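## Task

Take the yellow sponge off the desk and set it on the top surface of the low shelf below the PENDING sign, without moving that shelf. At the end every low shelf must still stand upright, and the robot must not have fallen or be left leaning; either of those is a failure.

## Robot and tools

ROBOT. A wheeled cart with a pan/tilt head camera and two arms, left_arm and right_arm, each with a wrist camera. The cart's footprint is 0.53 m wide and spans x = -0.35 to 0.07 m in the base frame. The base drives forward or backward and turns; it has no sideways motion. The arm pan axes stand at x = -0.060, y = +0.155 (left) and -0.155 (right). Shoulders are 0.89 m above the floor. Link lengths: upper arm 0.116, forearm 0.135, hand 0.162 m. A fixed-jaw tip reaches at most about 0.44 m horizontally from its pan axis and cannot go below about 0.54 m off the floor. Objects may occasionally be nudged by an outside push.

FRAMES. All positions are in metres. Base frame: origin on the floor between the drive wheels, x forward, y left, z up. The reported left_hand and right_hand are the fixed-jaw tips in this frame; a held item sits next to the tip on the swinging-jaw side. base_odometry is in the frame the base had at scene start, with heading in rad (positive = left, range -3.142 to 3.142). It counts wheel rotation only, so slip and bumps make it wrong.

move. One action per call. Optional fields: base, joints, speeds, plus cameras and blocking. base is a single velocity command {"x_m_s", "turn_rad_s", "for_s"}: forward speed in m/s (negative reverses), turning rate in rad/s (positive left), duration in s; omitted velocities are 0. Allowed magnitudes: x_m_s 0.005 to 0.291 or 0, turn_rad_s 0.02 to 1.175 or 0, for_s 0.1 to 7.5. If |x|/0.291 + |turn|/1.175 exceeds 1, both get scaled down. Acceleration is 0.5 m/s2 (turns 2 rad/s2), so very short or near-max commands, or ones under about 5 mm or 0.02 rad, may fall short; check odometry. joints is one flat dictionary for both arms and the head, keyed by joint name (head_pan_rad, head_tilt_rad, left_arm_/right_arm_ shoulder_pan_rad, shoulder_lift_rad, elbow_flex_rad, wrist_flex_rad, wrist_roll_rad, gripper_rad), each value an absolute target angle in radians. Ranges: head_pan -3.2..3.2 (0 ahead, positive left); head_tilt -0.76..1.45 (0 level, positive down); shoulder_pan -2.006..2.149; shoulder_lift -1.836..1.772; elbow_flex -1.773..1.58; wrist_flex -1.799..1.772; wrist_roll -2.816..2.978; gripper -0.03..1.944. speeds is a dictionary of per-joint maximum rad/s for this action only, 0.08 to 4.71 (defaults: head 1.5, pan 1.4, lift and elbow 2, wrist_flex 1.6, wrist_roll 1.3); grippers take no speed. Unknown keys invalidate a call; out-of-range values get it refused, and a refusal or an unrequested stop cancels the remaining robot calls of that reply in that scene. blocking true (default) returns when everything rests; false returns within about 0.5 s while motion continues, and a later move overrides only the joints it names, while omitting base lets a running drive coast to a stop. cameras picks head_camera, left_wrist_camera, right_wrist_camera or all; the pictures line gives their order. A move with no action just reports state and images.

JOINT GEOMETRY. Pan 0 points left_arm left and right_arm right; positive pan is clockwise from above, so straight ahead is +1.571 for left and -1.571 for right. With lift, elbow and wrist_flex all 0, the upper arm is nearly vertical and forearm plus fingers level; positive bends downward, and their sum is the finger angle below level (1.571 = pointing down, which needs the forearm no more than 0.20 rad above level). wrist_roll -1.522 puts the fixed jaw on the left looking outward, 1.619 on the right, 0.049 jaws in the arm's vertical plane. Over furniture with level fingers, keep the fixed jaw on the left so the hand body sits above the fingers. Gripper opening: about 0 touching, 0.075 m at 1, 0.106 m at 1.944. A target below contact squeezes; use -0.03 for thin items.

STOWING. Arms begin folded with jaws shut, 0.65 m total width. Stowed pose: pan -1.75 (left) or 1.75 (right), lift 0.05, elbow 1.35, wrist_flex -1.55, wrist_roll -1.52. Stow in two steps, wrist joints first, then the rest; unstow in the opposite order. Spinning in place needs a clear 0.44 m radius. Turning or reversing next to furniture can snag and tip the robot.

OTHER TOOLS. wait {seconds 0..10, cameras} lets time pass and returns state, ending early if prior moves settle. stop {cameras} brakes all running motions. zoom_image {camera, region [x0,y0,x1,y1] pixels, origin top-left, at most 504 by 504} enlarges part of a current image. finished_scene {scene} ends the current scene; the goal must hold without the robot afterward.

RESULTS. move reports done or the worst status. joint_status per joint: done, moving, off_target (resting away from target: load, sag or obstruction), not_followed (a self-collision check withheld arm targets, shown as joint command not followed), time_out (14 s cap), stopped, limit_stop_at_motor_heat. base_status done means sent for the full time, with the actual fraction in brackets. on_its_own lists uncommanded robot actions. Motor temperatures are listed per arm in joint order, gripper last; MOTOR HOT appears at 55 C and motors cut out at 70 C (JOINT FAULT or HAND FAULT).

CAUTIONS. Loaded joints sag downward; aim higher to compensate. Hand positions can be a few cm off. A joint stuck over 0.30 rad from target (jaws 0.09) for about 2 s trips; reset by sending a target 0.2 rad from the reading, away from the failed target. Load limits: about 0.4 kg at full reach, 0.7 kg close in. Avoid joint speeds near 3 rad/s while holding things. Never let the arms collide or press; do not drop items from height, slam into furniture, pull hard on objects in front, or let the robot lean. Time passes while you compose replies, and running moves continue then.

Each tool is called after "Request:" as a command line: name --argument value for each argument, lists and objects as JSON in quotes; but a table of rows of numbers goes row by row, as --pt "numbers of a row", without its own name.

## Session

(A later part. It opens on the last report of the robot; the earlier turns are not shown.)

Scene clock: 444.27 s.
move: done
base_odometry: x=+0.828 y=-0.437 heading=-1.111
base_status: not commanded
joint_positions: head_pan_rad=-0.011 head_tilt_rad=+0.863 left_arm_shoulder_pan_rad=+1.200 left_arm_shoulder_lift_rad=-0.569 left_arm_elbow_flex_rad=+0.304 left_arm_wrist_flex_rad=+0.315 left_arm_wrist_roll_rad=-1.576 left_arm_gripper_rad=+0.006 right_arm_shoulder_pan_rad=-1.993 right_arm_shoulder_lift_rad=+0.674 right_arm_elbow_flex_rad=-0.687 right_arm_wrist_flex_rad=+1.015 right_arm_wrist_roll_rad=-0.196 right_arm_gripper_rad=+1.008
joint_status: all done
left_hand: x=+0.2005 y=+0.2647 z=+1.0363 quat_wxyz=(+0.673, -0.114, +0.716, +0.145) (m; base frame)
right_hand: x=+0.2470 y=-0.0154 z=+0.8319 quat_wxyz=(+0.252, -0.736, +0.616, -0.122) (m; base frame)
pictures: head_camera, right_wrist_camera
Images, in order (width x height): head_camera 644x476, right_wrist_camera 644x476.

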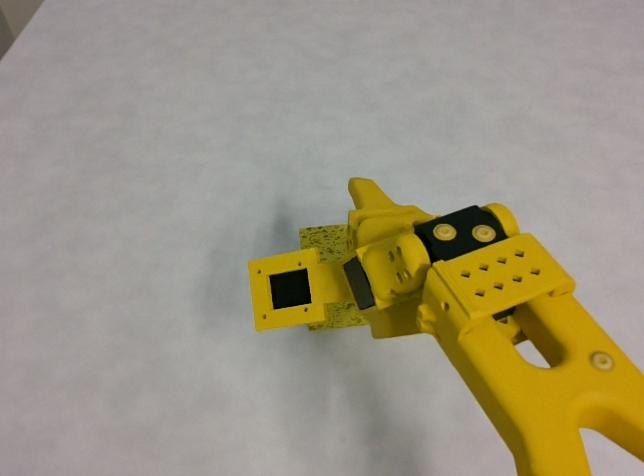

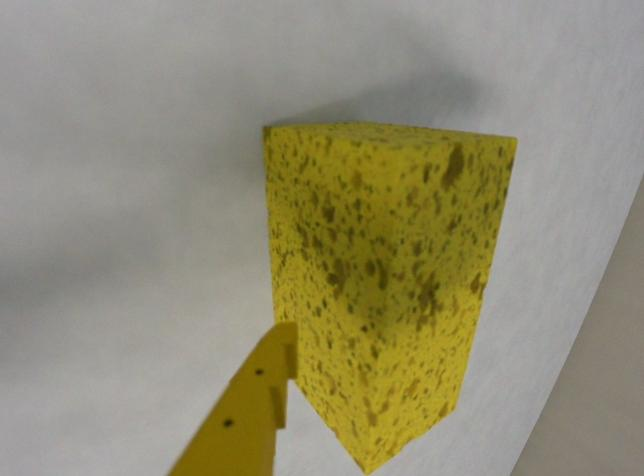

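Good; continue down.

Request:
move --joints '{"right_arm_shoulder_lift_rad":0.94,"right_arm_elbow_flex_rad":-0.92,"right_arm_wrist_flex_rad":1.04}' --speeds '{"right_arm_shoulder_lift_rad":0.4,"right_arm_elbow_flex_rad":0.3,"right_arm_wrist_flex_rad":0.2}' --cameras '["right_wrist_camera"]'

Request:
move --joints '{"right_arm_gripper_rad":0.3}' --cameras '["head_camera","right_wrist_camera"]'

Scene clock: 450.20 s.
move: done
base_odometry: x=+0.828 y=-0.437 heading=-1.111
base_status: not commanded
joint_positions: head_pan_rad=-0.011 head_tilt_rad=+0.863 left_arm_shoulder_pan_rad=+1.200 left_arm_shoulder_lift_rad=-0.569 left_arm_elbow_flex_rad=+0.304 left_arm_wrist_flex_rad=+0.315 left_arm_wrist_roll_rad=-1.576 left_arm_gripper_rad=+0.006 right_arm_shoulder_pan_rad=-1.992 right_arm_shoulder_lift_rad=+0.949 right_arm_elbow_flex_rad=-0.886 right_arm_wrist_flex_rad=+1.038 right_arm_wrist_roll_rad=-0.192 right_arm_gripper_rad=+1.008
joint_status: all done
left_hand: x=+0.2005 y=+0.2647 z=+1.0363 quat_wxyz=(+0.673, -0.114, +0.716, +0.145) (m; base frame)
right_hand: x=+0.2488 y=-0.0152 z=+0.7869 quat_wxyz=(+0.209, -0.747, +0.623, -0.102) (m; base frame)
pictures: right_wrist_camera
Images, in order (width x height): right_wrist_camera 644x476.

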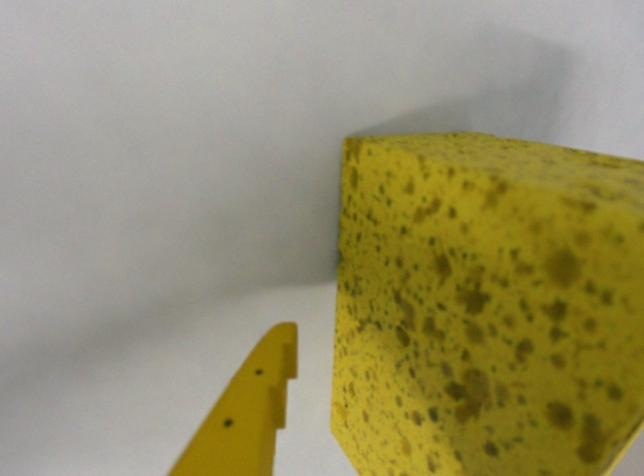

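Scene clock: 451.17 s.
move: off_target
base_odometry: x=+0.828 y=-0.437 heading=-1.111
base_status: not commanded
joint_positions: head_pan_rad=-0.011 head_tilt_rad=+0.863 left_arm_shoulder_pan_rad=+1.200 left_arm_shoulder_lift_rad=-0.569 left_arm_elbow_flex_rad=+0.304 left_arm_wrist_flex_rad=+0.315 left_arm_wrist_roll_rad=-1.576 left_arm_gripper_rad=+0.006 right_arm_shoulder_pan_rad=-1.990 right_arm_shoulder_lift_rad=+0.904 right_arm_elbow_flex_rad=-0.951 right_arm_wrist_flex_rad=+1.020 right_arm_wrist_roll_rad=-0.192 right_arm_gripper_rad=+0.336
joint_status: right_arm_gripper_rad off_target (ended at +0.336, target +0.300)
left_hand: x=+0.2005 y=+0.2647 z=+1.0363 quat_wxyz=(+0.673, -0.114, +0.716, +0.145) (m; base frame)
right_hand: x=+0.2633 y=-0.0093 z=+0.8159 quat_wxyz=(+0.264, -0.734, +0.613, -0.129) (m; base frame)
pictures: head_camera, right_wrist_camera
Images, in order (width x height): head_camera 644x476, right_wrist_camera 644x476.

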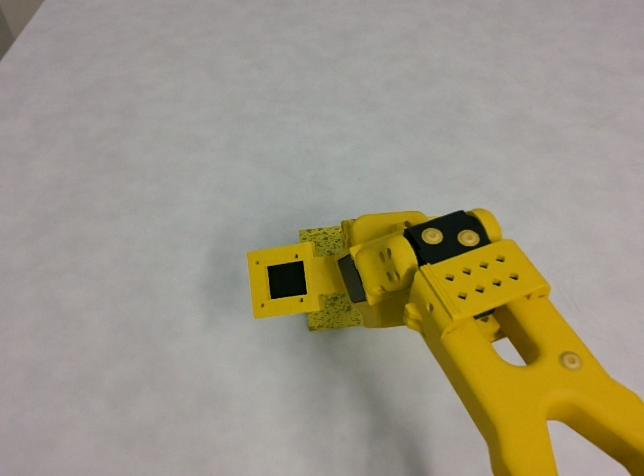

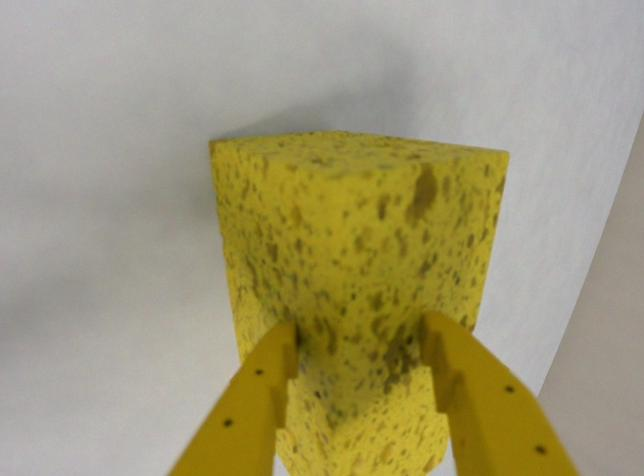

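Request:
move --base '{"x_m_s":-0.04,"for_s":2.0}' --cameras '["head_camera","right_wrist_camera"]'

Scene clock: 466.23 s.
move: done
base_odometry: x=+0.792 y=-0.365 heading=-1.112
base_status: done (sent for 2 of 2 s)
joint_positions: head_pan_rad=-0.011 head_tilt_rad=+0.863 left_arm_shoulder_pan_rad=+1.198 left_arm_shoulder_lift_rad=-0.569 left_arm_elbow_flex_rad=+0.304 left_arm_wrist_flex_rad=+0.315 left_arm_wrist_roll_rad=-1.576 left_arm_gripper_rad=+0.006 right_arm_shoulder_pan_rad=-1.995 right_arm_shoulder_lift_rad=+0.961 right_arm_elbow_flex_rad=-0.914 right_arm_wrist_flex_rad=+1.037 right_arm_wrist_roll_rad=-0.193 right_arm_gripper_rad=+0.307
joint_status: not commanded
left_hand: x=+0.2004 y=+0.2651 z=+1.0363 quat_wxyz=(+0.673, -0.115, +0.716, +0.146) (m; base frame)
right_hand: x=+0.2511 y=-0.0130 z=+0.7888 quat_wxyz=(+0.217, -0.746, +0.621, -0.105) (m; base frame)
pictures: head_camera, right_wrist_camera
Images, in order (width x height): head_camera 644x476, right_wrist_camera 644x476.

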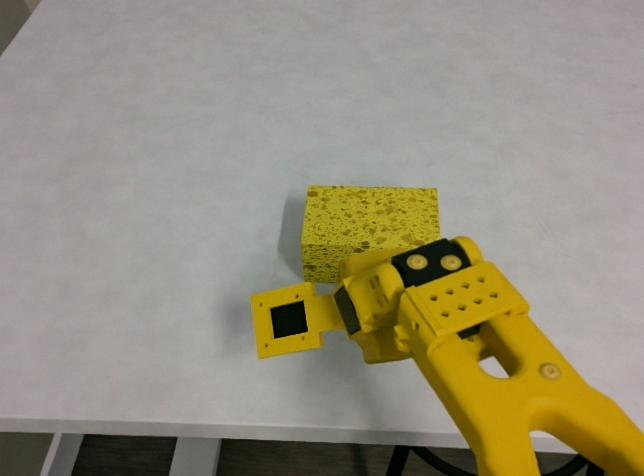

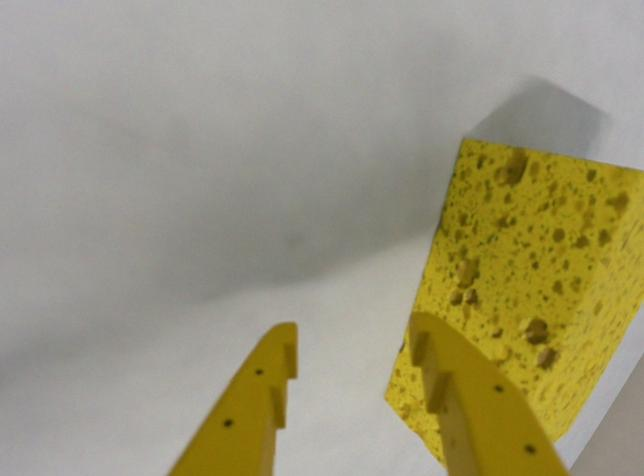

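Request:
move --joints '{"right_arm_shoulder_lift_rad":0.5,"right_arm_elbow_flex_rad":-0.9,"right_arm_wrist_flex_rad":1.0}'

Request:
move --joints '{"right_arm_wrist_flex_rad":1.74,"right_arm_gripper_rad":1.45,"right_arm_wrist_roll_rad":-0.38,"right_arm_elbow_flex_rad":-0.92}'

Request:
move --base '{"x_m_s":0.05,"for_s":1.55}'

Request:
wait --seconds 0.5 --cameras '["head_camera","right_wrist_camera"]'

Scene clock: 479.03 s.
move: done
base_odometry: x=+0.792 y=-0.365 heading=-1.112
base_status: not commanded
joint_positions: head_pan_rad=-0.011 head_tilt_rad=+0.863 left_arm_shoulder_pan_rad=+1.198 left_arm_shoulder_lift_rad=-0.569 left_arm_elbow_flex_rad=+0.304 left_arm_wrist_flex_rad=+0.315 left_arm_wrist_roll_rad=-1.576 left_arm_gripper_rad=+0.006 right_arm_shoulder_pan_rad=-1.995 right_arm_shoulder_lift_rad=+0.569 right_arm_elbow_flex_rad=-0.896 right_arm_wrist_flex_rad=+1.012 right_arm_wrist_roll_rad=-0.193 right_arm_gripper_rad=+0.307
joint_status: all done
left_hand: x=+0.2004 y=+0.2651 z=+1.0363 quat_wxyz=(+0.673, -0.115, +0.716, +0.146) (m; base frame)
right_hand: x=+0.2676 y=-0.0055 z=+0.9145 quat_wxyz=(+0.385, -0.694, +0.578, -0.187) (m; base frame)
pictures: none

Scene clock: 480.33 s.
move: done
base_odometry: x=+0.792 y=-0.365 heading=-1.112
base_status: not commanded
joint_positions: head_pan_rad=-0.011 head_tilt_rad=+0.863 left_arm_shoulder_pan_rad=+1.198 left_arm_shoulder_lift_rad=-0.569 left_arm_elbow_flex_rad=+0.304 left_arm_wrist_flex_rad=+0.315 left_arm_wrist_roll_rad=-1.576 left_arm_gripper_rad=+0.006 right_arm_shoulder_pan_rad=-1.995 right_arm_shoulder_lift_rad=+0.565 right_arm_elbow_flex_rad=-0.896 right_arm_wrist_flex_rad=+1.735 right_arm_wrist_roll_rad=-0.373 right_arm_gripper_rad=+1.440
joint_status: all done
left_hand: x=+0.2004 y=+0.2651 z=+1.0363 quat_wxyz=(+0.673, -0.115, +0.716, +0.146) (m; base frame)
right_hand: x=+0.1755 y=-0.0456 z=+0.8632 quat_wxyz=(+0.078, -0.706, +0.704, -0.029) (m; base frame)
pictures: none

Scene clock: 482.57 s.
move: done
base_odometry: x=+0.827 y=-0.435 heading=-1.111
base_status: done (sent for 1.57 of 1.57 s)
joint_positions: head_pan_rad=-0.011 head_tilt_rad=+0.863 left_arm_shoulder_pan_rad=+1.201 left_arm_shoulder_lift_rad=-0.569 left_arm_elbow_flex_rad=+0.304 left_arm_wrist_flex_rad=+0.315 left_arm_wrist_roll_rad=-1.576 left_arm_gripper_rad=+0.006 right_arm_shoulder_pan_rad=-1.996 right_arm_shoulder_lift_rad=+0.564 right_arm_elbow_flex_rad=-0.896 right_arm_wrist_flex_rad=+1.735 right_arm_wrist_roll_rad=-0.373 right_arm_gripper_rad=+1.440
joint_status: not commanded
left_hand: x=+0.2007 y=+0.2643 z=+1.0363 quat_wxyz=(+0.674, -0.114, +0.716, +0.145) (m; base frame)
right_hand: x=+0.1753 y=-0.0453 z=+0.8635 quat_wxyz=(+0.078, -0.706, +0.703, -0.030) (m; base frame)
pictures: none

Scene clock: 483.07 s.
base_odometry: x=+0.827 y=-0.435 heading=-1.111
base_status: done (sent for 1.57 of 1.57 s)
joint_positions: head_pan_rad=-0.011 head_tilt_rad=+0.863 left_arm_shoulder_pan_rad=+1.201 left_arm_shoulder_lift_rad=-0.569 left_arm_elbow_flex_rad=+0.304 left_arm_wrist_flex_rad=+0.315 left_arm_wrist_roll_rad=-1.576 left_arm_gripper_rad=+0.006 right_arm_shoulder_pan_rad=-1.996 right_arm_shoulder_lift_rad=+0.564 right_arm_elbow_flex_rad=-0.896 right_arm_wrist_flex_rad=+1.735 right_arm_wrist_roll_rad=-0.373 right_arm_gripper_rad=+1.440
joint_status: not commanded
left_hand: x=+0.2007 y=+0.2643 z=+1.0363 quat_wxyz=(+0.674, -0.114, +0.716, +0.145) (m; base frame)
right_hand: x=+0.1753 y=-0.0453 z=+0.8635 quat_wxyz=(+0.078, -0.706, +0.703, -0.030) (m; base frame)
wait: 0.50 s; at rest by 0.27 s
pictures: head_camera, right_wrist_camera
Images, in order (width x height): head_camera 644x476, right_wrist_camera 644x476.

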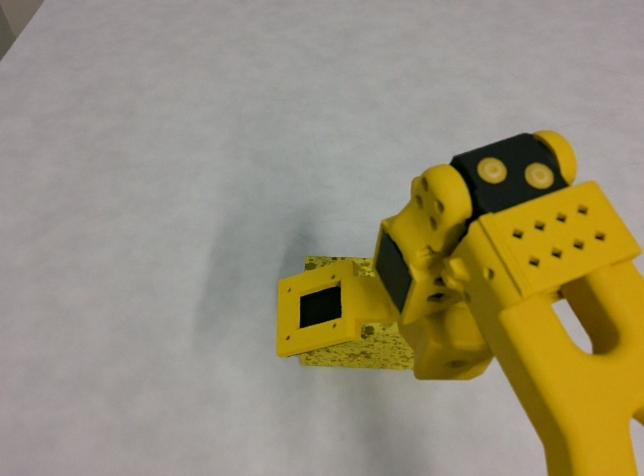

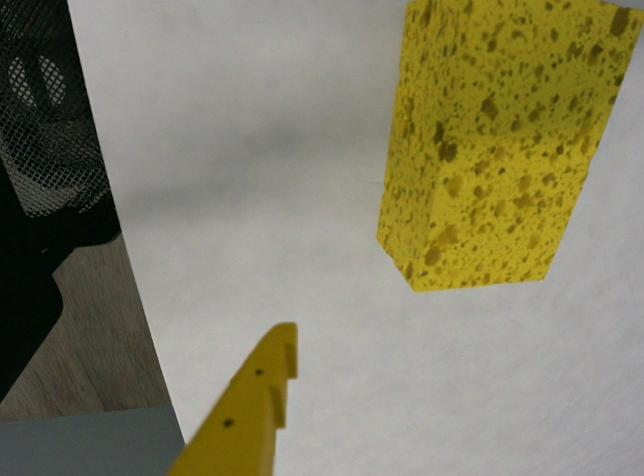

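Request:
move --joints '{"right_arm_shoulder_lift_rad":0.55,"right_arm_elbow_flex_rad":-0.83,"right_arm_wrist_flex_rad":1.54,"right_arm_gripper_rad":1.7,"right_arm_wrist_roll_rad":-0.48,"right_arm_shoulder_pan_rad":-2.006}'

Request:
move --joints '{"right_arm_shoulder_lift_rad":0.65,"right_arm_elbow_flex_rad":-0.7,"right_arm_wrist_flex_rad":1.4}' --speeds '{"right_arm_shoulder_lift_rad":0.3,"right_arm_elbow_flex_rad":0.3,"right_arm_wrist_flex_rad":0.4}' --cameras '["head_camera","right_wrist_camera"]'

Scene clock: 506.93 s.
move: done
base_odometry: x=+0.827 y=-0.435 heading=-1.111
base_status: not commanded
joint_positions: head_pan_rad=-0.011 head_tilt_rad=+0.863 left_arm_shoulder_pan_rad=+1.201 left_arm_shoulder_lift_rad=-0.569 left_arm_elbow_flex_rad=+0.304 left_arm_wrist_flex_rad=+0.315 left_arm_wrist_roll_rad=-1.576 left_arm_gripper_rad=+0.006 right_arm_shoulder_pan_rad=-1.996 right_arm_shoulder_lift_rad=+0.564 right_arm_elbow_flex_rad=-0.830 right_arm_wrist_flex_rad=+1.549 right_arm_wrist_roll_rad=-0.472 right_arm_gripper_rad=+1.690
joint_status: all done
joint sent to its limit — right_arm_shoulder_pan_rad, lower limit.
left_hand: x=+0.2007 y=+0.2643 z=+1.0363 quat_wxyz=(+0.674, -0.114, +0.716, +0.145) (m; base frame)
right_hand: x=+0.1952 y=-0.0355 z=+0.8587 quat_wxyz=(+0.136, -0.666, +0.732, -0.044) (m; base frame)
pictures: none

Scene clock: 507.83 s.
move: done
base_odometry: x=+0.827 y=-0.435 heading=-1.111
base_status: not commanded
joint_positions: head_pan_rad=-0.011 head_tilt_rad=+0.863 left_arm_shoulder_pan_rad=+1.201 left_arm_shoulder_lift_rad=-0.569 left_arm_elbow_flex_rad=+0.304 left_arm_wrist_flex_rad=+0.315 left_arm_wrist_roll_rad=-1.576 left_arm_gripper_rad=+0.006 right_arm_shoulder_pan_rad=-1.996 right_arm_shoulder_lift_rad=+0.665 right_arm_elbow_flex_rad=-0.698 right_arm_wrist_flex_rad=+1.410 right_arm_wrist_roll_rad=-0.472 right_arm_gripper_rad=+1.690
joint_status: all done
left_hand: x=+0.2007 y=+0.2643 z=+1.0363 quat_wxyz=(+0.674, -0.114, +0.716, +0.145) (m; base frame)
right_hand: x=+0.1941 y=-0.0360 z=+0.8160 quat_wxyz=(+0.092, -0.669, +0.737, -0.030) (m; base frame)
pictures: head_camera, right_wrist_camera
Images, in order (width x height): head_camera 644x476, right_wrist_camera 644x476.

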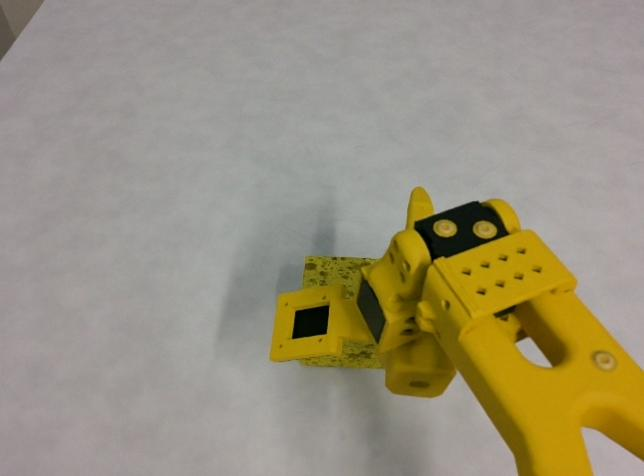

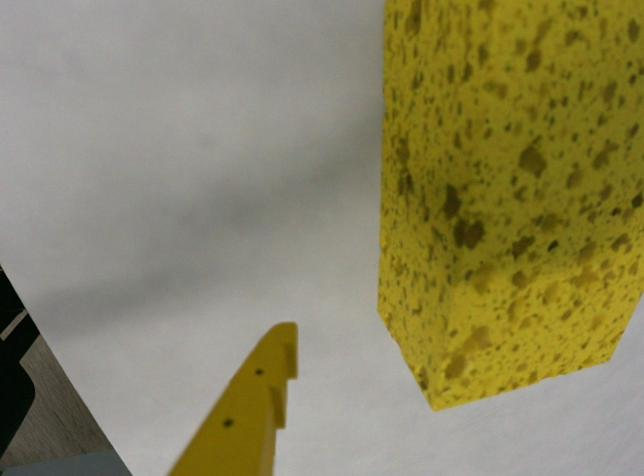

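Request:
move --joints '{"right_arm_shoulder_lift_rad":0.72,"right_arm_elbow_flex_rad":-0.86,"right_arm_wrist_flex_rad":1.4}' --speeds '{"right_arm_shoulder_lift_rad":0.3,"right_arm_elbow_flex_rad":0.5,"right_arm_wrist_flex_rad":0.4}'

Request:
move --joints '{"right_arm_shoulder_lift_rad":0.84,"right_arm_elbow_flex_rad":-0.85,"right_arm_wrist_flex_rad":1.33,"right_arm_gripper_rad":1.6}' --speeds '{"right_arm_shoulder_lift_rad":0.3,"right_arm_elbow_flex_rad":0.3,"right_arm_wrist_flex_rad":0.4}' --cameras '["head_camera","right_wrist_camera"]'

Scene clock: 525.03 s.
move: done
base_odometry: x=+0.827 y=-0.435 heading=-1.111
base_status: not commanded
joint_positions: head_pan_rad=-0.011 head_tilt_rad=+0.863 left_arm_shoulder_pan_rad=+1.201 left_arm_shoulder_lift_rad=-0.569 left_arm_elbow_flex_rad=+0.304 left_arm_wrist_flex_rad=+0.315 left_arm_wrist_roll_rad=-1.576 left_arm_gripper_rad=+0.006 right_arm_shoulder_pan_rad=-1.996 right_arm_shoulder_lift_rad=+0.734 right_arm_elbow_flex_rad=-0.820 right_arm_wrist_flex_rad=+1.408 right_arm_wrist_roll_rad=-0.472 right_arm_gripper_rad=+1.690
joint_status: all done
left_hand: x=+0.2007 y=+0.2643 z=+1.0363 quat_wxyz=(+0.674, -0.114, +0.716, +0.145) (m; base frame)
right_hand: x=+0.2057 y=-0.0307 z=+0.8183 quat_wxyz=(+0.118, -0.667, +0.734, -0.038) (m; base frame)
pictures: none

Scene clock: 525.90 s.
move: done
base_odometry: x=+0.827 y=-0.435 heading=-1.111
base_status: not commanded
joint_positions: head_pan_rad=-0.011 head_tilt_rad=+0.863 left_arm_shoulder_pan_rad=+1.201 left_arm_shoulder_lift_rad=-0.569 left_arm_elbow_flex_rad=+0.304 left_arm_wrist_flex_rad=+0.315 left_arm_wrist_roll_rad=-1.576 left_arm_gripper_rad=+0.006 right_arm_shoulder_pan_rad=-1.996 right_arm_shoulder_lift_rad=+0.855 right_arm_elbow_flex_rad=-0.820 right_arm_wrist_flex_rad=+1.338 right_arm_wrist_roll_rad=-0.472 right_arm_gripper_rad=+1.608
joint_status: all done
left_hand: x=+0.2007 y=+0.2643 z=+1.0363 quat_wxyz=(+0.674, -0.114, +0.716, +0.145) (m; base frame)
right_hand: x=+0.2059 y=-0.0306 z=+0.7884 quat_wxyz=(+0.094, -0.669, +0.736, -0.030) (m; base frame)
pictures: head_camera, right_wrist_camera
Images, in order (width x height): head_camera 644x476, right_wrist_camera 644x476.

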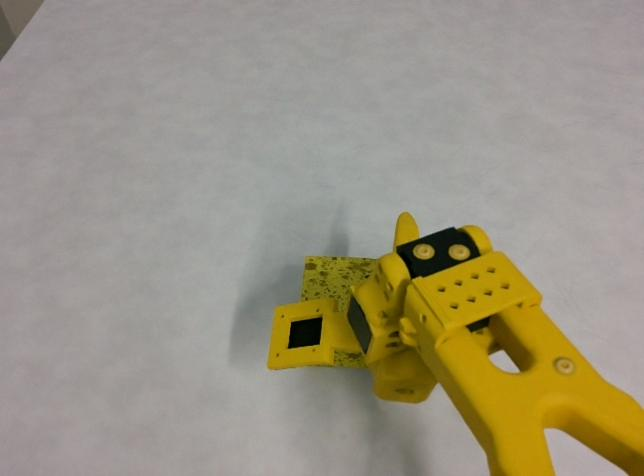

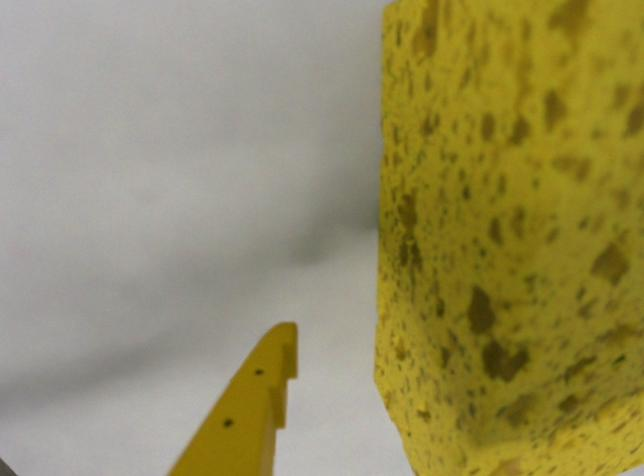

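Request:
move --joints '{"right_arm_shoulder_lift_rad":0.95,"right_arm_elbow_flex_rad":-0.98,"right_arm_wrist_flex_rad":1.32}' --speeds '{"right_arm_shoulder_lift_rad":0.3,"right_arm_elbow_flex_rad":0.4,"right_arm_wrist_flex_rad":0.4}' --cameras '["right_wrist_camera"]'

Request:
move --joints '{"right_arm_gripper_rad":0.6}' --cameras '["head_camera","right_wrist_camera"]'

Scene clock: 533.77 s.
move: done
base_odometry: x=+0.827 y=-0.435 heading=-1.111
base_status: not commanded
joint_positions: head_pan_rad=-0.011 head_tilt_rad=+0.863 left_arm_shoulder_pan_rad=+1.201 left_arm_shoulder_lift_rad=-0.569 left_arm_elbow_flex_rad=+0.304 left_arm_wrist_flex_rad=+0.315 left_arm_wrist_roll_rad=-1.576 left_arm_gripper_rad=+0.006 right_arm_shoulder_pan_rad=-1.996 right_arm_shoulder_lift_rad=+0.966 right_arm_elbow_flex_rad=-0.938 right_arm_wrist_flex_rad=+1.328 right_arm_wrist_roll_rad=-0.472 right_arm_gripper_rad=+1.608
joint_status: all done
left_hand: x=+0.2007 y=+0.2643 z=+1.0363 quat_wxyz=(+0.674, -0.114, +0.716, +0.145) (m; base frame)
right_hand: x=+0.2130 y=-0.0274 z=+0.7782 quat_wxyz=(+0.102, -0.669, +0.736, -0.033) (m; base frame)
pictures: right_wrist_camera
Images, in order (width x height): right_wrist_camera 644x476.

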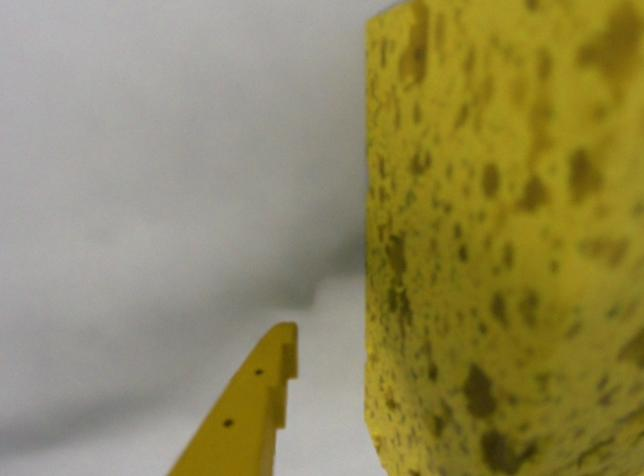

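Scene clock: 534.87 s.
move: done
base_odometry: x=+0.827 y=-0.435 heading=-1.111
base_status: not commanded
joint_positions: head_pan_rad=-0.011 head_tilt_rad=+0.863 left_arm_shoulder_pan_rad=+1.201 left_arm_shoulder_lift_rad=-0.569 left_arm_elbow_flex_rad=+0.304 left_arm_wrist_flex_rad=+0.315 left_arm_wrist_roll_rad=-1.576 left_arm_gripper_rad=+0.006 right_arm_shoulder_pan_rad=-1.992 right_arm_shoulder_lift_rad=+0.935 right_arm_elbow_flex_rad=-0.995 right_arm_wrist_flex_rad=+1.308 right_arm_wrist_roll_rad=-0.472 right_arm_gripper_rad=+0.629
joint_status: all done
left_hand: x=+0.2007 y=+0.2643 z=+1.0363 quat_wxyz=(+0.674, -0.114, +0.716, +0.145) (m; base frame)
right_hand: x=+0.2272 y=-0.0226 z=+0.7971 quat_wxyz=(+0.153, -0.662, +0.732, -0.050) (m; base frame)
pictures: head_camera, right_wrist_camera
Images, in order (width x height): head_camera 644x476, right_wrist_camera 644x476.

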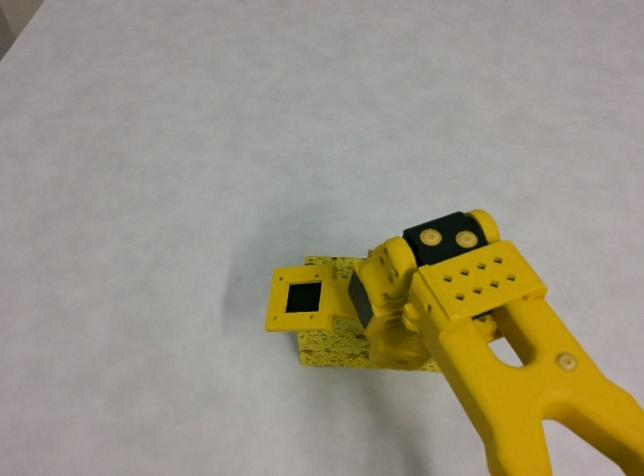

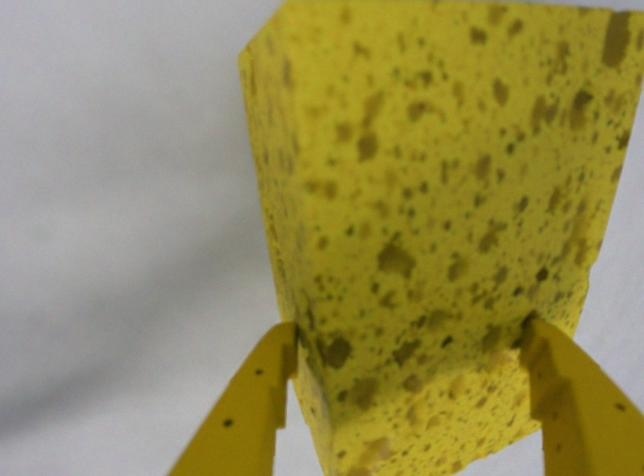

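Request:
move --joints '{"right_arm_shoulder_lift_rad":0.65,"right_arm_elbow_flex_rad":-0.98,"right_arm_wrist_flex_rad":1.4}'

Request:
move --joints '{"right_arm_gripper_rad":1.3}'

Request:
move --joints '{"right_arm_shoulder_lift_rad":0.97,"right_arm_elbow_flex_rad":-1.0,"right_arm_wrist_flex_rad":1.25}' --speeds '{"right_arm_shoulder_lift_rad":0.3,"right_arm_elbow_flex_rad":0.4,"right_arm_wrist_flex_rad":0.3}' --cameras '["head_camera","right_wrist_camera"]'

Scene clock: 547.73 s.
move: done
base_odometry: x=+0.827 y=-0.435 heading=-1.111
base_status: not commanded
joint_positions: head_pan_rad=-0.011 head_tilt_rad=+0.863 left_arm_shoulder_pan_rad=+1.201 left_arm_shoulder_lift_rad=-0.569 left_arm_elbow_flex_rad=+0.304 left_arm_wrist_flex_rad=+0.315 left_arm_wrist_roll_rad=-1.576 left_arm_gripper_rad=+0.006 right_arm_shoulder_pan_rad=-1.996 right_arm_shoulder_lift_rad=+0.720 right_arm_elbow_flex_rad=-0.977 right_arm_wrist_flex_rad=+1.397 right_arm_wrist_roll_rad=-0.472 right_arm_gripper_rad=+0.607
joint_status: all done
left_hand: x=+0.2007 y=+0.2643 z=+1.0363 quat_wxyz=(+0.674, -0.114, +0.716, +0.145) (m; base frame)
right_hand: x=+0.2259 y=-0.0216 z=+0.8506 quat_wxyz=(+0.203, -0.657, +0.723, -0.066) (m; base frame)
pictures: none

Scene clock: 548.60 s.
move: done
base_odometry: x=+0.827 y=-0.435 heading=-1.111
base_status: not commanded
joint_positions: head_pan_rad=-0.011 head_tilt_rad=+0.863 left_arm_shoulder_pan_rad=+1.201 left_arm_shoulder_lift_rad=-0.569 left_arm_elbow_flex_rad=+0.304 left_arm_wrist_flex_rad=+0.315 left_arm_wrist_roll_rad=-1.576 left_arm_gripper_rad=+0.006 right_arm_shoulder_pan_rad=-1.996 right_arm_shoulder_lift_rad=+0.720 right_arm_elbow_flex_rad=-0.977 right_arm_wrist_flex_rad=+1.397 right_arm_wrist_roll_rad=-0.472 right_arm_gripper_rad=+1.290
joint_status: all done
left_hand: x=+0.2007 y=+0.2643 z=+1.0363 quat_wxyz=(+0.674, -0.114, +0.716, +0.145) (m; base frame)
right_hand: x=+0.2259 y=-0.0216 z=+0.8506 quat_wxyz=(+0.203, -0.657, +0.723, -0.066) (m; base frame)
pictures: none

Scene clock: 550.03 s.
move: done
base_odometry: x=+0.827 y=-0.435 heading=-1.111
base_status: not commanded
joint_positions: head_pan_rad=-0.011 head_tilt_rad=+0.863 left_arm_shoulder_pan_rad=+1.201 left_arm_shoulder_lift_rad=-0.569 left_arm_elbow_flex_rad=+0.304 left_arm_wrist_flex_rad=+0.315 left_arm_wrist_roll_rad=-1.576 left_arm_gripper_rad=+0.006 right_arm_shoulder_pan_rad=-1.995 right_arm_shoulder_lift_rad=+0.891 right_arm_elbow_flex_rad=-1.004 right_arm_wrist_flex_rad=+1.252 right_arm_wrist_roll_rad=-0.472 right_arm_gripper_rad=+1.290
joint_status: all done
left_hand: x=+0.2007 y=+0.2643 z=+1.0363 quat_wxyz=(+0.674, -0.114, +0.716, +0.145) (m; base frame)
right_hand: x=+0.2393 y=-0.0160 z=+0.8149 quat_wxyz=(+0.204, -0.656, +0.723, -0.066) (m; base frame)
pictures: head_camera, right_wrist_camera
Images, in order (width x height): head_camera 644x476, right_wrist_camera 644x476.

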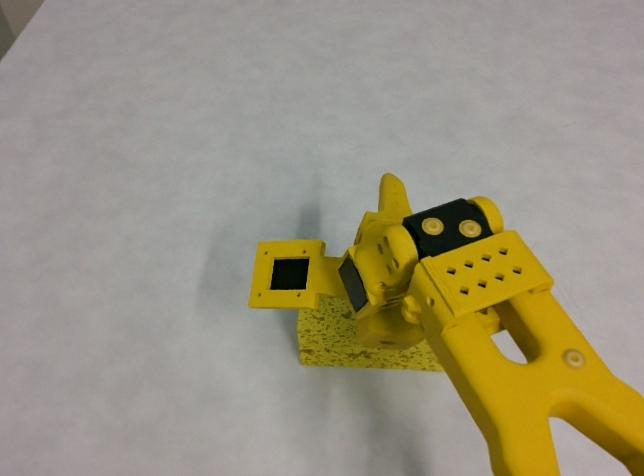

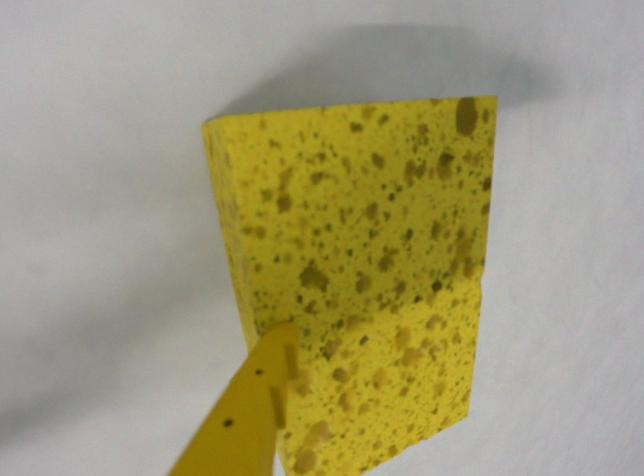

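Request:
move --joints '{"right_arm_shoulder_lift_rad":0.68,"right_arm_elbow_flex_rad":-0.96,"right_arm_wrist_flex_rad":1.5}'

Request:
move --joints '{"right_arm_shoulder_lift_rad":0.83,"right_arm_elbow_flex_rad":-0.96,"right_arm_wrist_flex_rad":1.41}' --speeds '{"right_arm_shoulder_lift_rad":0.3,"right_arm_elbow_flex_rad":0.4,"right_arm_wrist_flex_rad":0.3}' --cameras '["head_camera","right_wrist_camera"]'

Scene clock: 558.10 s.
move: done
base_odometry: x=+0.827 y=-0.435 heading=-1.111
base_status: not commanded
joint_positions: head_pan_rad=-0.011 head_tilt_rad=+0.863 left_arm_shoulder_pan_rad=+1.201 left_arm_shoulder_lift_rad=-0.569 left_arm_elbow_flex_rad=+0.304 left_arm_wrist_flex_rad=+0.315 left_arm_wrist_roll_rad=-1.576 left_arm_gripper_rad=+0.006 right_arm_shoulder_pan_rad=-1.998 right_arm_shoulder_lift_rad=+0.750 right_arm_elbow_flex_rad=-0.958 right_arm_wrist_flex_rad=+1.496 right_arm_wrist_roll_rad=-0.483 right_arm_gripper_rad=+1.292
joint_status: all done
left_hand: x=+0.2007 y=+0.2643 z=+1.0363 quat_wxyz=(+0.674, -0.114, +0.716, +0.145) (m; base frame)
right_hand: x=+0.2087 y=-0.0288 z=+0.8344 quat_wxyz=(+0.135, -0.662, +0.736, -0.043) (m; base frame)
pictures: none

Scene clock: 559.07 s.
move: done
base_odometry: x=+0.827 y=-0.435 heading=-1.111
base_status: not commanded
joint_positions: head_pan_rad=-0.011 head_tilt_rad=+0.863 left_arm_shoulder_pan_rad=+1.201 left_arm_shoulder_lift_rad=-0.569 left_arm_elbow_flex_rad=+0.304 left_arm_wrist_flex_rad=+0.315 left_arm_wrist_roll_rad=-1.576 left_arm_gripper_rad=+0.006 right_arm_shoulder_pan_rad=-1.998 right_arm_shoulder_lift_rad=+0.846 right_arm_elbow_flex_rad=-0.958 right_arm_wrist_flex_rad=+1.419 right_arm_wrist_roll_rad=-0.483 right_arm_gripper_rad=+1.292
joint_status: all done
left_hand: x=+0.2007 y=+0.2643 z=+1.0363 quat_wxyz=(+0.674, -0.114, +0.716, +0.145) (m; base frame)
right_hand: x=+0.2133 y=-0.0267 z=+0.8112 quat_wxyz=(+0.126, -0.663, +0.737, -0.040) (m; base frame)
pictures: head_camera, right_wrist_camera
Images, in order (width x height): head_camera 644x476, right_wrist_camera 644x476.

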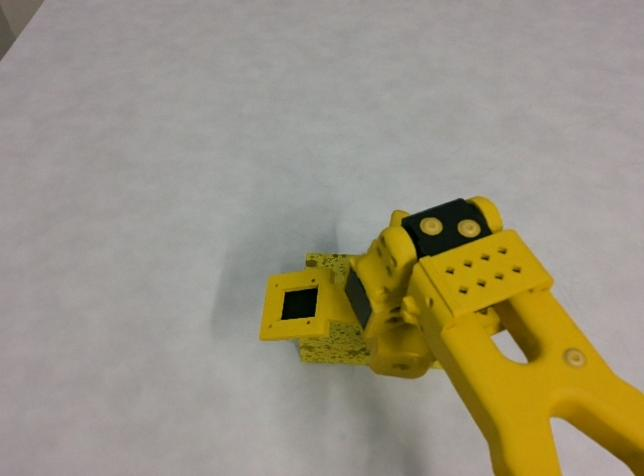

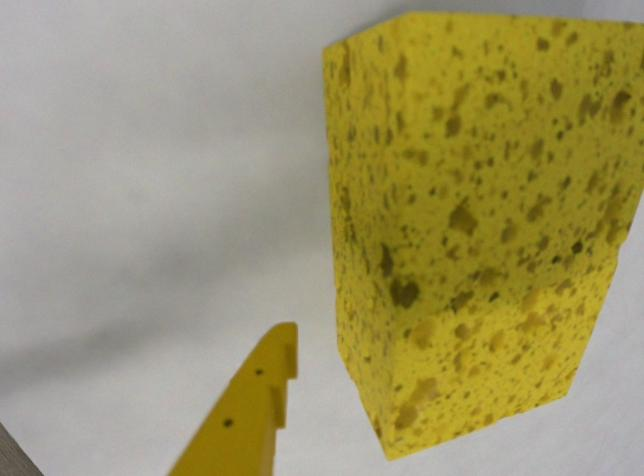

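Request:
move --joints '{"right_arm_shoulder_lift_rad":0.98,"right_arm_elbow_flex_rad":-0.98,"right_arm_wrist_flex_rad":1.29}' --speeds '{"right_arm_shoulder_lift_rad":0.3,"right_arm_elbow_flex_rad":0.4,"right_arm_wrist_flex_rad":0.3}' --cameras '["right_wrist_camera"]'

Request:
move --joints '{"right_arm_gripper_rad":0.6}' --cameras '["head_camera","right_wrist_camera"]'

Scene clock: 566.83 s.
move: done
base_odometry: x=+0.827 y=-0.435 heading=-1.111
base_status: not commanded
joint_positions: head_pan_rad=-0.011 head_tilt_rad=+0.863 left_arm_shoulder_pan_rad=+1.201 left_arm_shoulder_lift_rad=-0.569 left_arm_elbow_flex_rad=+0.304 left_arm_wrist_flex_rad=+0.315 left_arm_wrist_roll_rad=-1.576 left_arm_gripper_rad=+0.006 right_arm_shoulder_pan_rad=-1.998 right_arm_shoulder_lift_rad=+0.998 right_arm_elbow_flex_rad=-0.958 right_arm_wrist_flex_rad=+1.299 right_arm_wrist_roll_rad=-0.483 right_arm_gripper_rad=+1.292
joint_status: all done
left_hand: x=+0.2007 y=+0.2643 z=+1.0363 quat_wxyz=(+0.674, -0.114, +0.716, +0.145) (m; base frame)
right_hand: x=+0.2164 y=-0.0253 z=+0.7735 quat_wxyz=(+0.110, -0.665, +0.738, -0.035) (m; base frame)
pictures: right_wrist_camera
Images, in order (width x height): right_wrist_camera 644x476.

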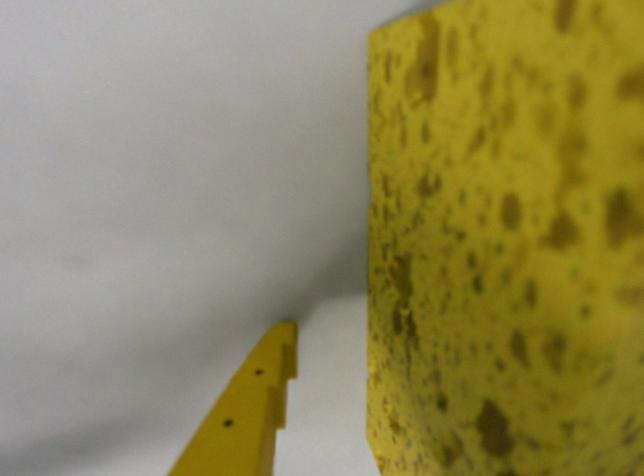

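Scene clock: 567.80 s.
move: off_target
base_odometry: x=+0.827 y=-0.435 heading=-1.111
base_status: not commanded
joint_positions: head_pan_rad=-0.011 head_tilt_rad=+0.863 left_arm_shoulder_pan_rad=+1.201 left_arm_shoulder_lift_rad=-0.569 left_arm_elbow_flex_rad=+0.304 left_arm_wrist_flex_rad=+0.315 left_arm_wrist_roll_rad=-1.576 left_arm_gripper_rad=+0.006 right_arm_shoulder_pan_rad=-1.996 right_arm_shoulder_lift_rad=+0.954 right_arm_elbow_flex_rad=-1.003 right_arm_wrist_flex_rad=+1.278 right_arm_wrist_roll_rad=-0.472 right_arm_gripper_rad=+0.637
joint_status: right_arm_gripper_rad off_target (ended at +0.637, target +0.600)
left_hand: x=+0.2007 y=+0.2643 z=+1.0363 quat_wxyz=(+0.674, -0.114, +0.716, +0.145) (m; base frame)
right_hand: x=+0.2302 y=-0.0196 z=+0.7946 quat_wxyz=(+0.162, -0.663, +0.729, -0.052) (m; base frame)
pictures: head_camera, right_wrist_camera
Images, in order (width x height): head_camera 644x476, right_wrist_camera 644x476.

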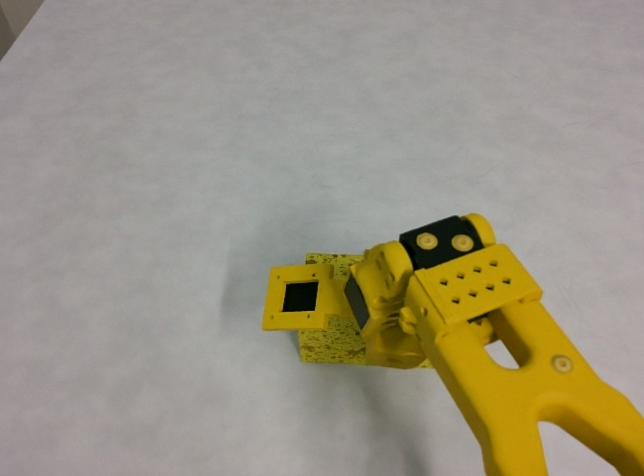

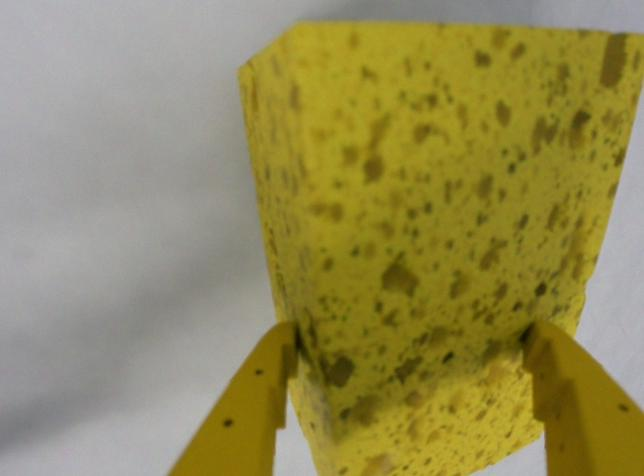

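Request:
move --joints '{"right_arm_gripper_rad":0.8}'

Request:
move --joints '{"right_arm_shoulder_lift_rad":0.6,"right_arm_elbow_flex_rad":-0.96,"right_arm_wrist_flex_rad":1.55}'

Request:
move --base '{"x_m_s":0.03,"for_s":0.5}' --joints '{"right_arm_gripper_rad":1.5}'

Request:
move --joints '{"right_arm_shoulder_lift_rad":0.83,"right_arm_elbow_flex_rad":-0.96,"right_arm_wrist_flex_rad":1.41}' --speeds '{"right_arm_shoulder_lift_rad":0.3,"right_arm_elbow_flex_rad":0.4,"right_arm_wrist_flex_rad":0.2}' --cameras '["head_camera","right_wrist_camera"]'

Scene clock: 580.20 s.
move: done
base_odometry: x=+0.827 y=-0.435 heading=-1.111
base_status: not commanded
joint_positions: head_pan_rad=-0.011 head_tilt_rad=+0.863 left_arm_shoulder_pan_rad=+1.201 left_arm_shoulder_lift_rad=-0.569 left_arm_elbow_flex_rad=+0.304 left_arm_wrist_flex_rad=+0.315 left_arm_wrist_roll_rad=-1.576 left_arm_gripper_rad=+0.006 right_arm_shoulder_pan_rad=-1.996 right_arm_shoulder_lift_rad=+0.963 right_arm_elbow_flex_rad=-1.001 right_arm_wrist_flex_rad=+1.278 right_arm_wrist_roll_rad=-0.485 right_arm_gripper_rad=+0.795
joint_status: all done
left_hand: x=+0.2007 y=+0.2643 z=+1.0363 quat_wxyz=(+0.674, -0.114, +0.716, +0.145) (m; base frame)
right_hand: x=+0.2292 y=-0.0200 z=+0.7917 quat_wxyz=(+0.157, -0.659, +0.734, -0.050) (m; base frame)
pictures: none

Scene clock: 581.23 s.
move: done
base_odometry: x=+0.827 y=-0.435 heading=-1.111
base_status: not commanded
joint_positions: head_pan_rad=-0.011 head_tilt_rad=+0.863 left_arm_shoulder_pan_rad=+1.201 left_arm_shoulder_lift_rad=-0.569 left_arm_elbow_flex_rad=+0.304 left_arm_wrist_flex_rad=+0.315 left_arm_wrist_roll_rad=-1.576 left_arm_gripper_rad=+0.006 right_arm_shoulder_pan_rad=-1.999 right_arm_shoulder_lift_rad=+0.668 right_arm_elbow_flex_rad=-0.957 right_arm_wrist_flex_rad=+1.545 right_arm_wrist_roll_rad=-0.472 right_arm_gripper_rad=+0.796
joint_status: all done
left_hand: x=+0.2007 y=+0.2643 z=+1.0363 quat_wxyz=(+0.674, -0.114, +0.716, +0.145) (m; base frame)
right_hand: x=+0.2051 y=-0.0300 z=+0.8536 quat_wxyz=(+0.149, -0.665, +0.730, -0.048) (m; base frame)
pictures: none

Scene clock: 582.20 s.
move: done
base_odometry: x=+0.833 y=-0.448 heading=-1.111
base_status: done (sent for 0.5 of 0.5 s)
joint_positions: head_pan_rad=-0.011 head_tilt_rad=+0.863 left_arm_shoulder_pan_rad=+1.198 left_arm_shoulder_lift_rad=-0.569 left_arm_elbow_flex_rad=+0.304 left_arm_wrist_flex_rad=+0.315 left_arm_wrist_roll_rad=-1.576 left_arm_gripper_rad=+0.006 right_arm_shoulder_pan_rad=-1.999 right_arm_shoulder_lift_rad=+0.668 right_arm_elbow_flex_rad=-0.957 right_arm_wrist_flex_rad=+1.546 right_arm_wrist_roll_rad=-0.472 right_arm_gripper_rad=+1.491
joint_status: all done
left_hand: x=+0.2004 y=+0.2651 z=+1.0363 quat_wxyz=(+0.673, -0.115, +0.716, +0.146) (m; base frame)
right_hand: x=+0.2049 y=-0.0301 z=+0.8535 quat_wxyz=(+0.149, -0.665, +0.730, -0.048) (m; base frame)
pictures: none

Scene clock: 583.43 s.
move: done
base_odometry: x=+0.833 y=-0.448 heading=-1.111
base_status: not commanded
joint_positions: head_pan_rad=-0.011 head_tilt_rad=+0.863 left_arm_shoulder_pan_rad=+1.198 left_arm_shoulder_lift_rad=-0.569 left_arm_elbow_flex_rad=+0.304 left_arm_wrist_flex_rad=+0.315 left_arm_wrist_roll_rad=-1.576 left_arm_gripper_rad=+0.006 right_arm_shoulder_pan_rad=-1.999 right_arm_shoulder_lift_rad=+0.846 right_arm_elbow_flex_rad=-0.957 right_arm_wrist_flex_rad=+1.417 right_arm_wrist_roll_rad=-0.472 right_arm_gripper_rad=+1.491
joint_status: all done
left_hand: x=+0.2004 y=+0.2651 z=+1.0363 quat_wxyz=(+0.673, -0.115, +0.716, +0.146) (m; base frame)
right_hand: x=+0.2132 y=-0.0263 z=+0.8109 quat_wxyz=(+0.125, -0.668, +0.733, -0.040) (m; base frame)
pictures: head_camera, right_wrist_camera
Images, in order (width x height): head_camera 644x476, right_wrist_camera 644x476.

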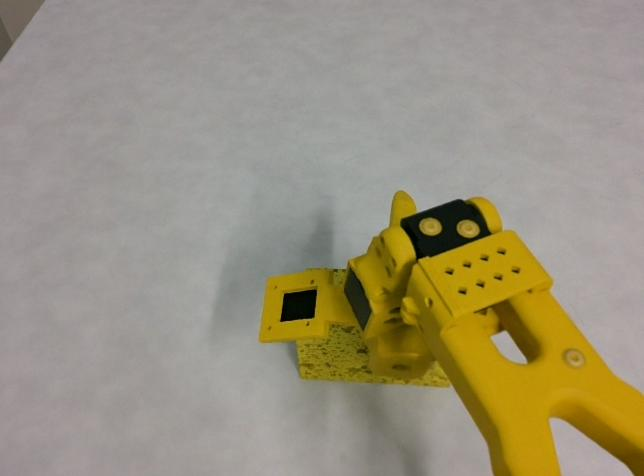

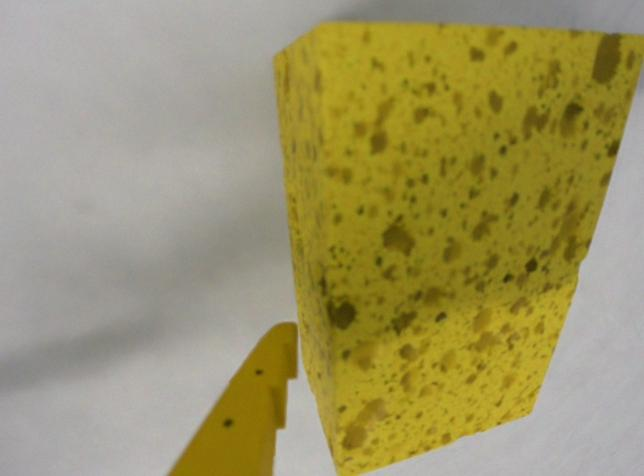

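Request:
move --joints '{"right_arm_shoulder_lift_rad":0.98,"right_arm_elbow_flex_rad":-0.98,"right_arm_wrist_flex_rad":1.31}' --speeds '{"right_arm_shoulder_lift_rad":0.3,"right_arm_elbow_flex_rad":0.2,"right_arm_wrist_flex_rad":0.2}' --cameras '["right_wrist_camera"]'

Request:
move --joints '{"right_arm_gripper_rad":0.65}' --cameras '["head_camera","right_wrist_camera"]'

Scene clock: 591.83 s.
move: done
base_odometry: x=+0.833 y=-0.448 heading=-1.111
base_status: not commanded
joint_positions: head_pan_rad=-0.011 head_tilt_rad=+0.863 left_arm_shoulder_pan_rad=+1.198 left_arm_shoulder_lift_rad=-0.569 left_arm_elbow_flex_rad=+0.304 left_arm_wrist_flex_rad=+0.315 left_arm_wrist_roll_rad=-1.576 left_arm_gripper_rad=+0.006 right_arm_shoulder_pan_rad=-1.999 right_arm_shoulder_lift_rad=+0.996 right_arm_elbow_flex_rad=-0.957 right_arm_wrist_flex_rad=+1.319 right_arm_wrist_roll_rad=-0.472 right_arm_gripper_rad=+1.491
joint_status: all done
left_hand: x=+0.2004 y=+0.2651 z=+1.0363 quat_wxyz=(+0.673, -0.115, +0.716, +0.146) (m; base frame)
right_hand: x=+0.2133 y=-0.0263 z=+0.7731 quat_wxyz=(+0.101, -0.670, +0.735, -0.032) (m; base frame)
pictures: right_wrist_camera
Images, in order (width x height): right_wrist_camera 644x476.

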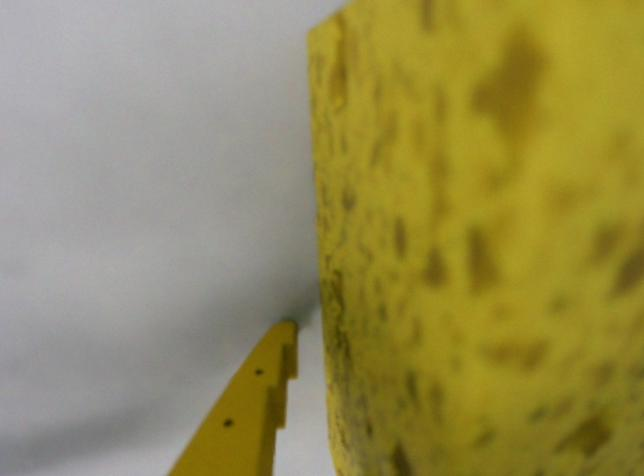

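Scene clock: 592.80 s.
move: off_target
base_odometry: x=+0.833 y=-0.448 heading=-1.111
base_status: not commanded
joint_positions: head_pan_rad=-0.011 head_tilt_rad=+0.863 left_arm_shoulder_pan_rad=+1.198 left_arm_shoulder_lift_rad=-0.569 left_arm_elbow_flex_rad=+0.304 left_arm_wrist_flex_rad=+0.315 left_arm_wrist_roll_rad=-1.576 left_arm_gripper_rad=+0.006 right_arm_shoulder_pan_rad=-1.996 right_arm_shoulder_lift_rad=+0.986 right_arm_elbow_flex_rad=-0.980 right_arm_wrist_flex_rad=+1.308 right_arm_wrist_roll_rad=-0.474 right_arm_gripper_rad=+0.891
joint_status: right_arm_gripper_rad off_target (ended at +0.891, target +0.650)
left_hand: x=+0.2004 y=+0.2651 z=+1.0363 quat_wxyz=(+0.673, -0.115, +0.716, +0.146) (m; base frame)
right_hand: x=+0.2197 y=-0.0244 z=+0.7802 quat_wxyz=(+0.122, -0.666, +0.735, -0.039) (m; base frame)
pictures: head_camera, right_wrist_camera
Images, in order (width x height): head_camera 644x476, right_wrist_camera 644x476.

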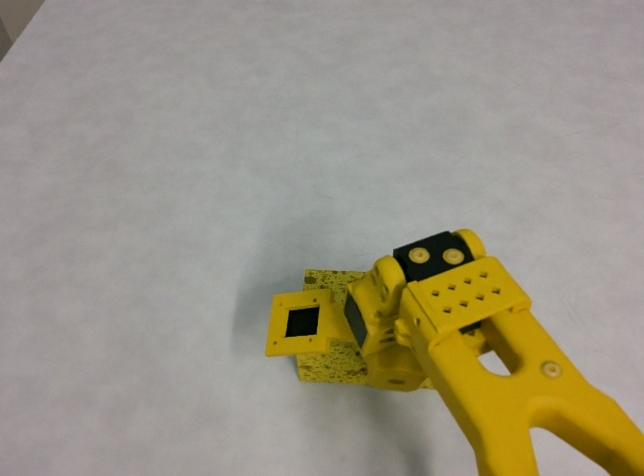

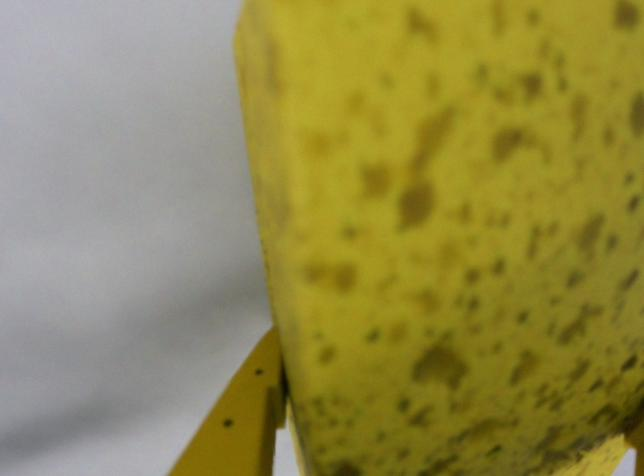

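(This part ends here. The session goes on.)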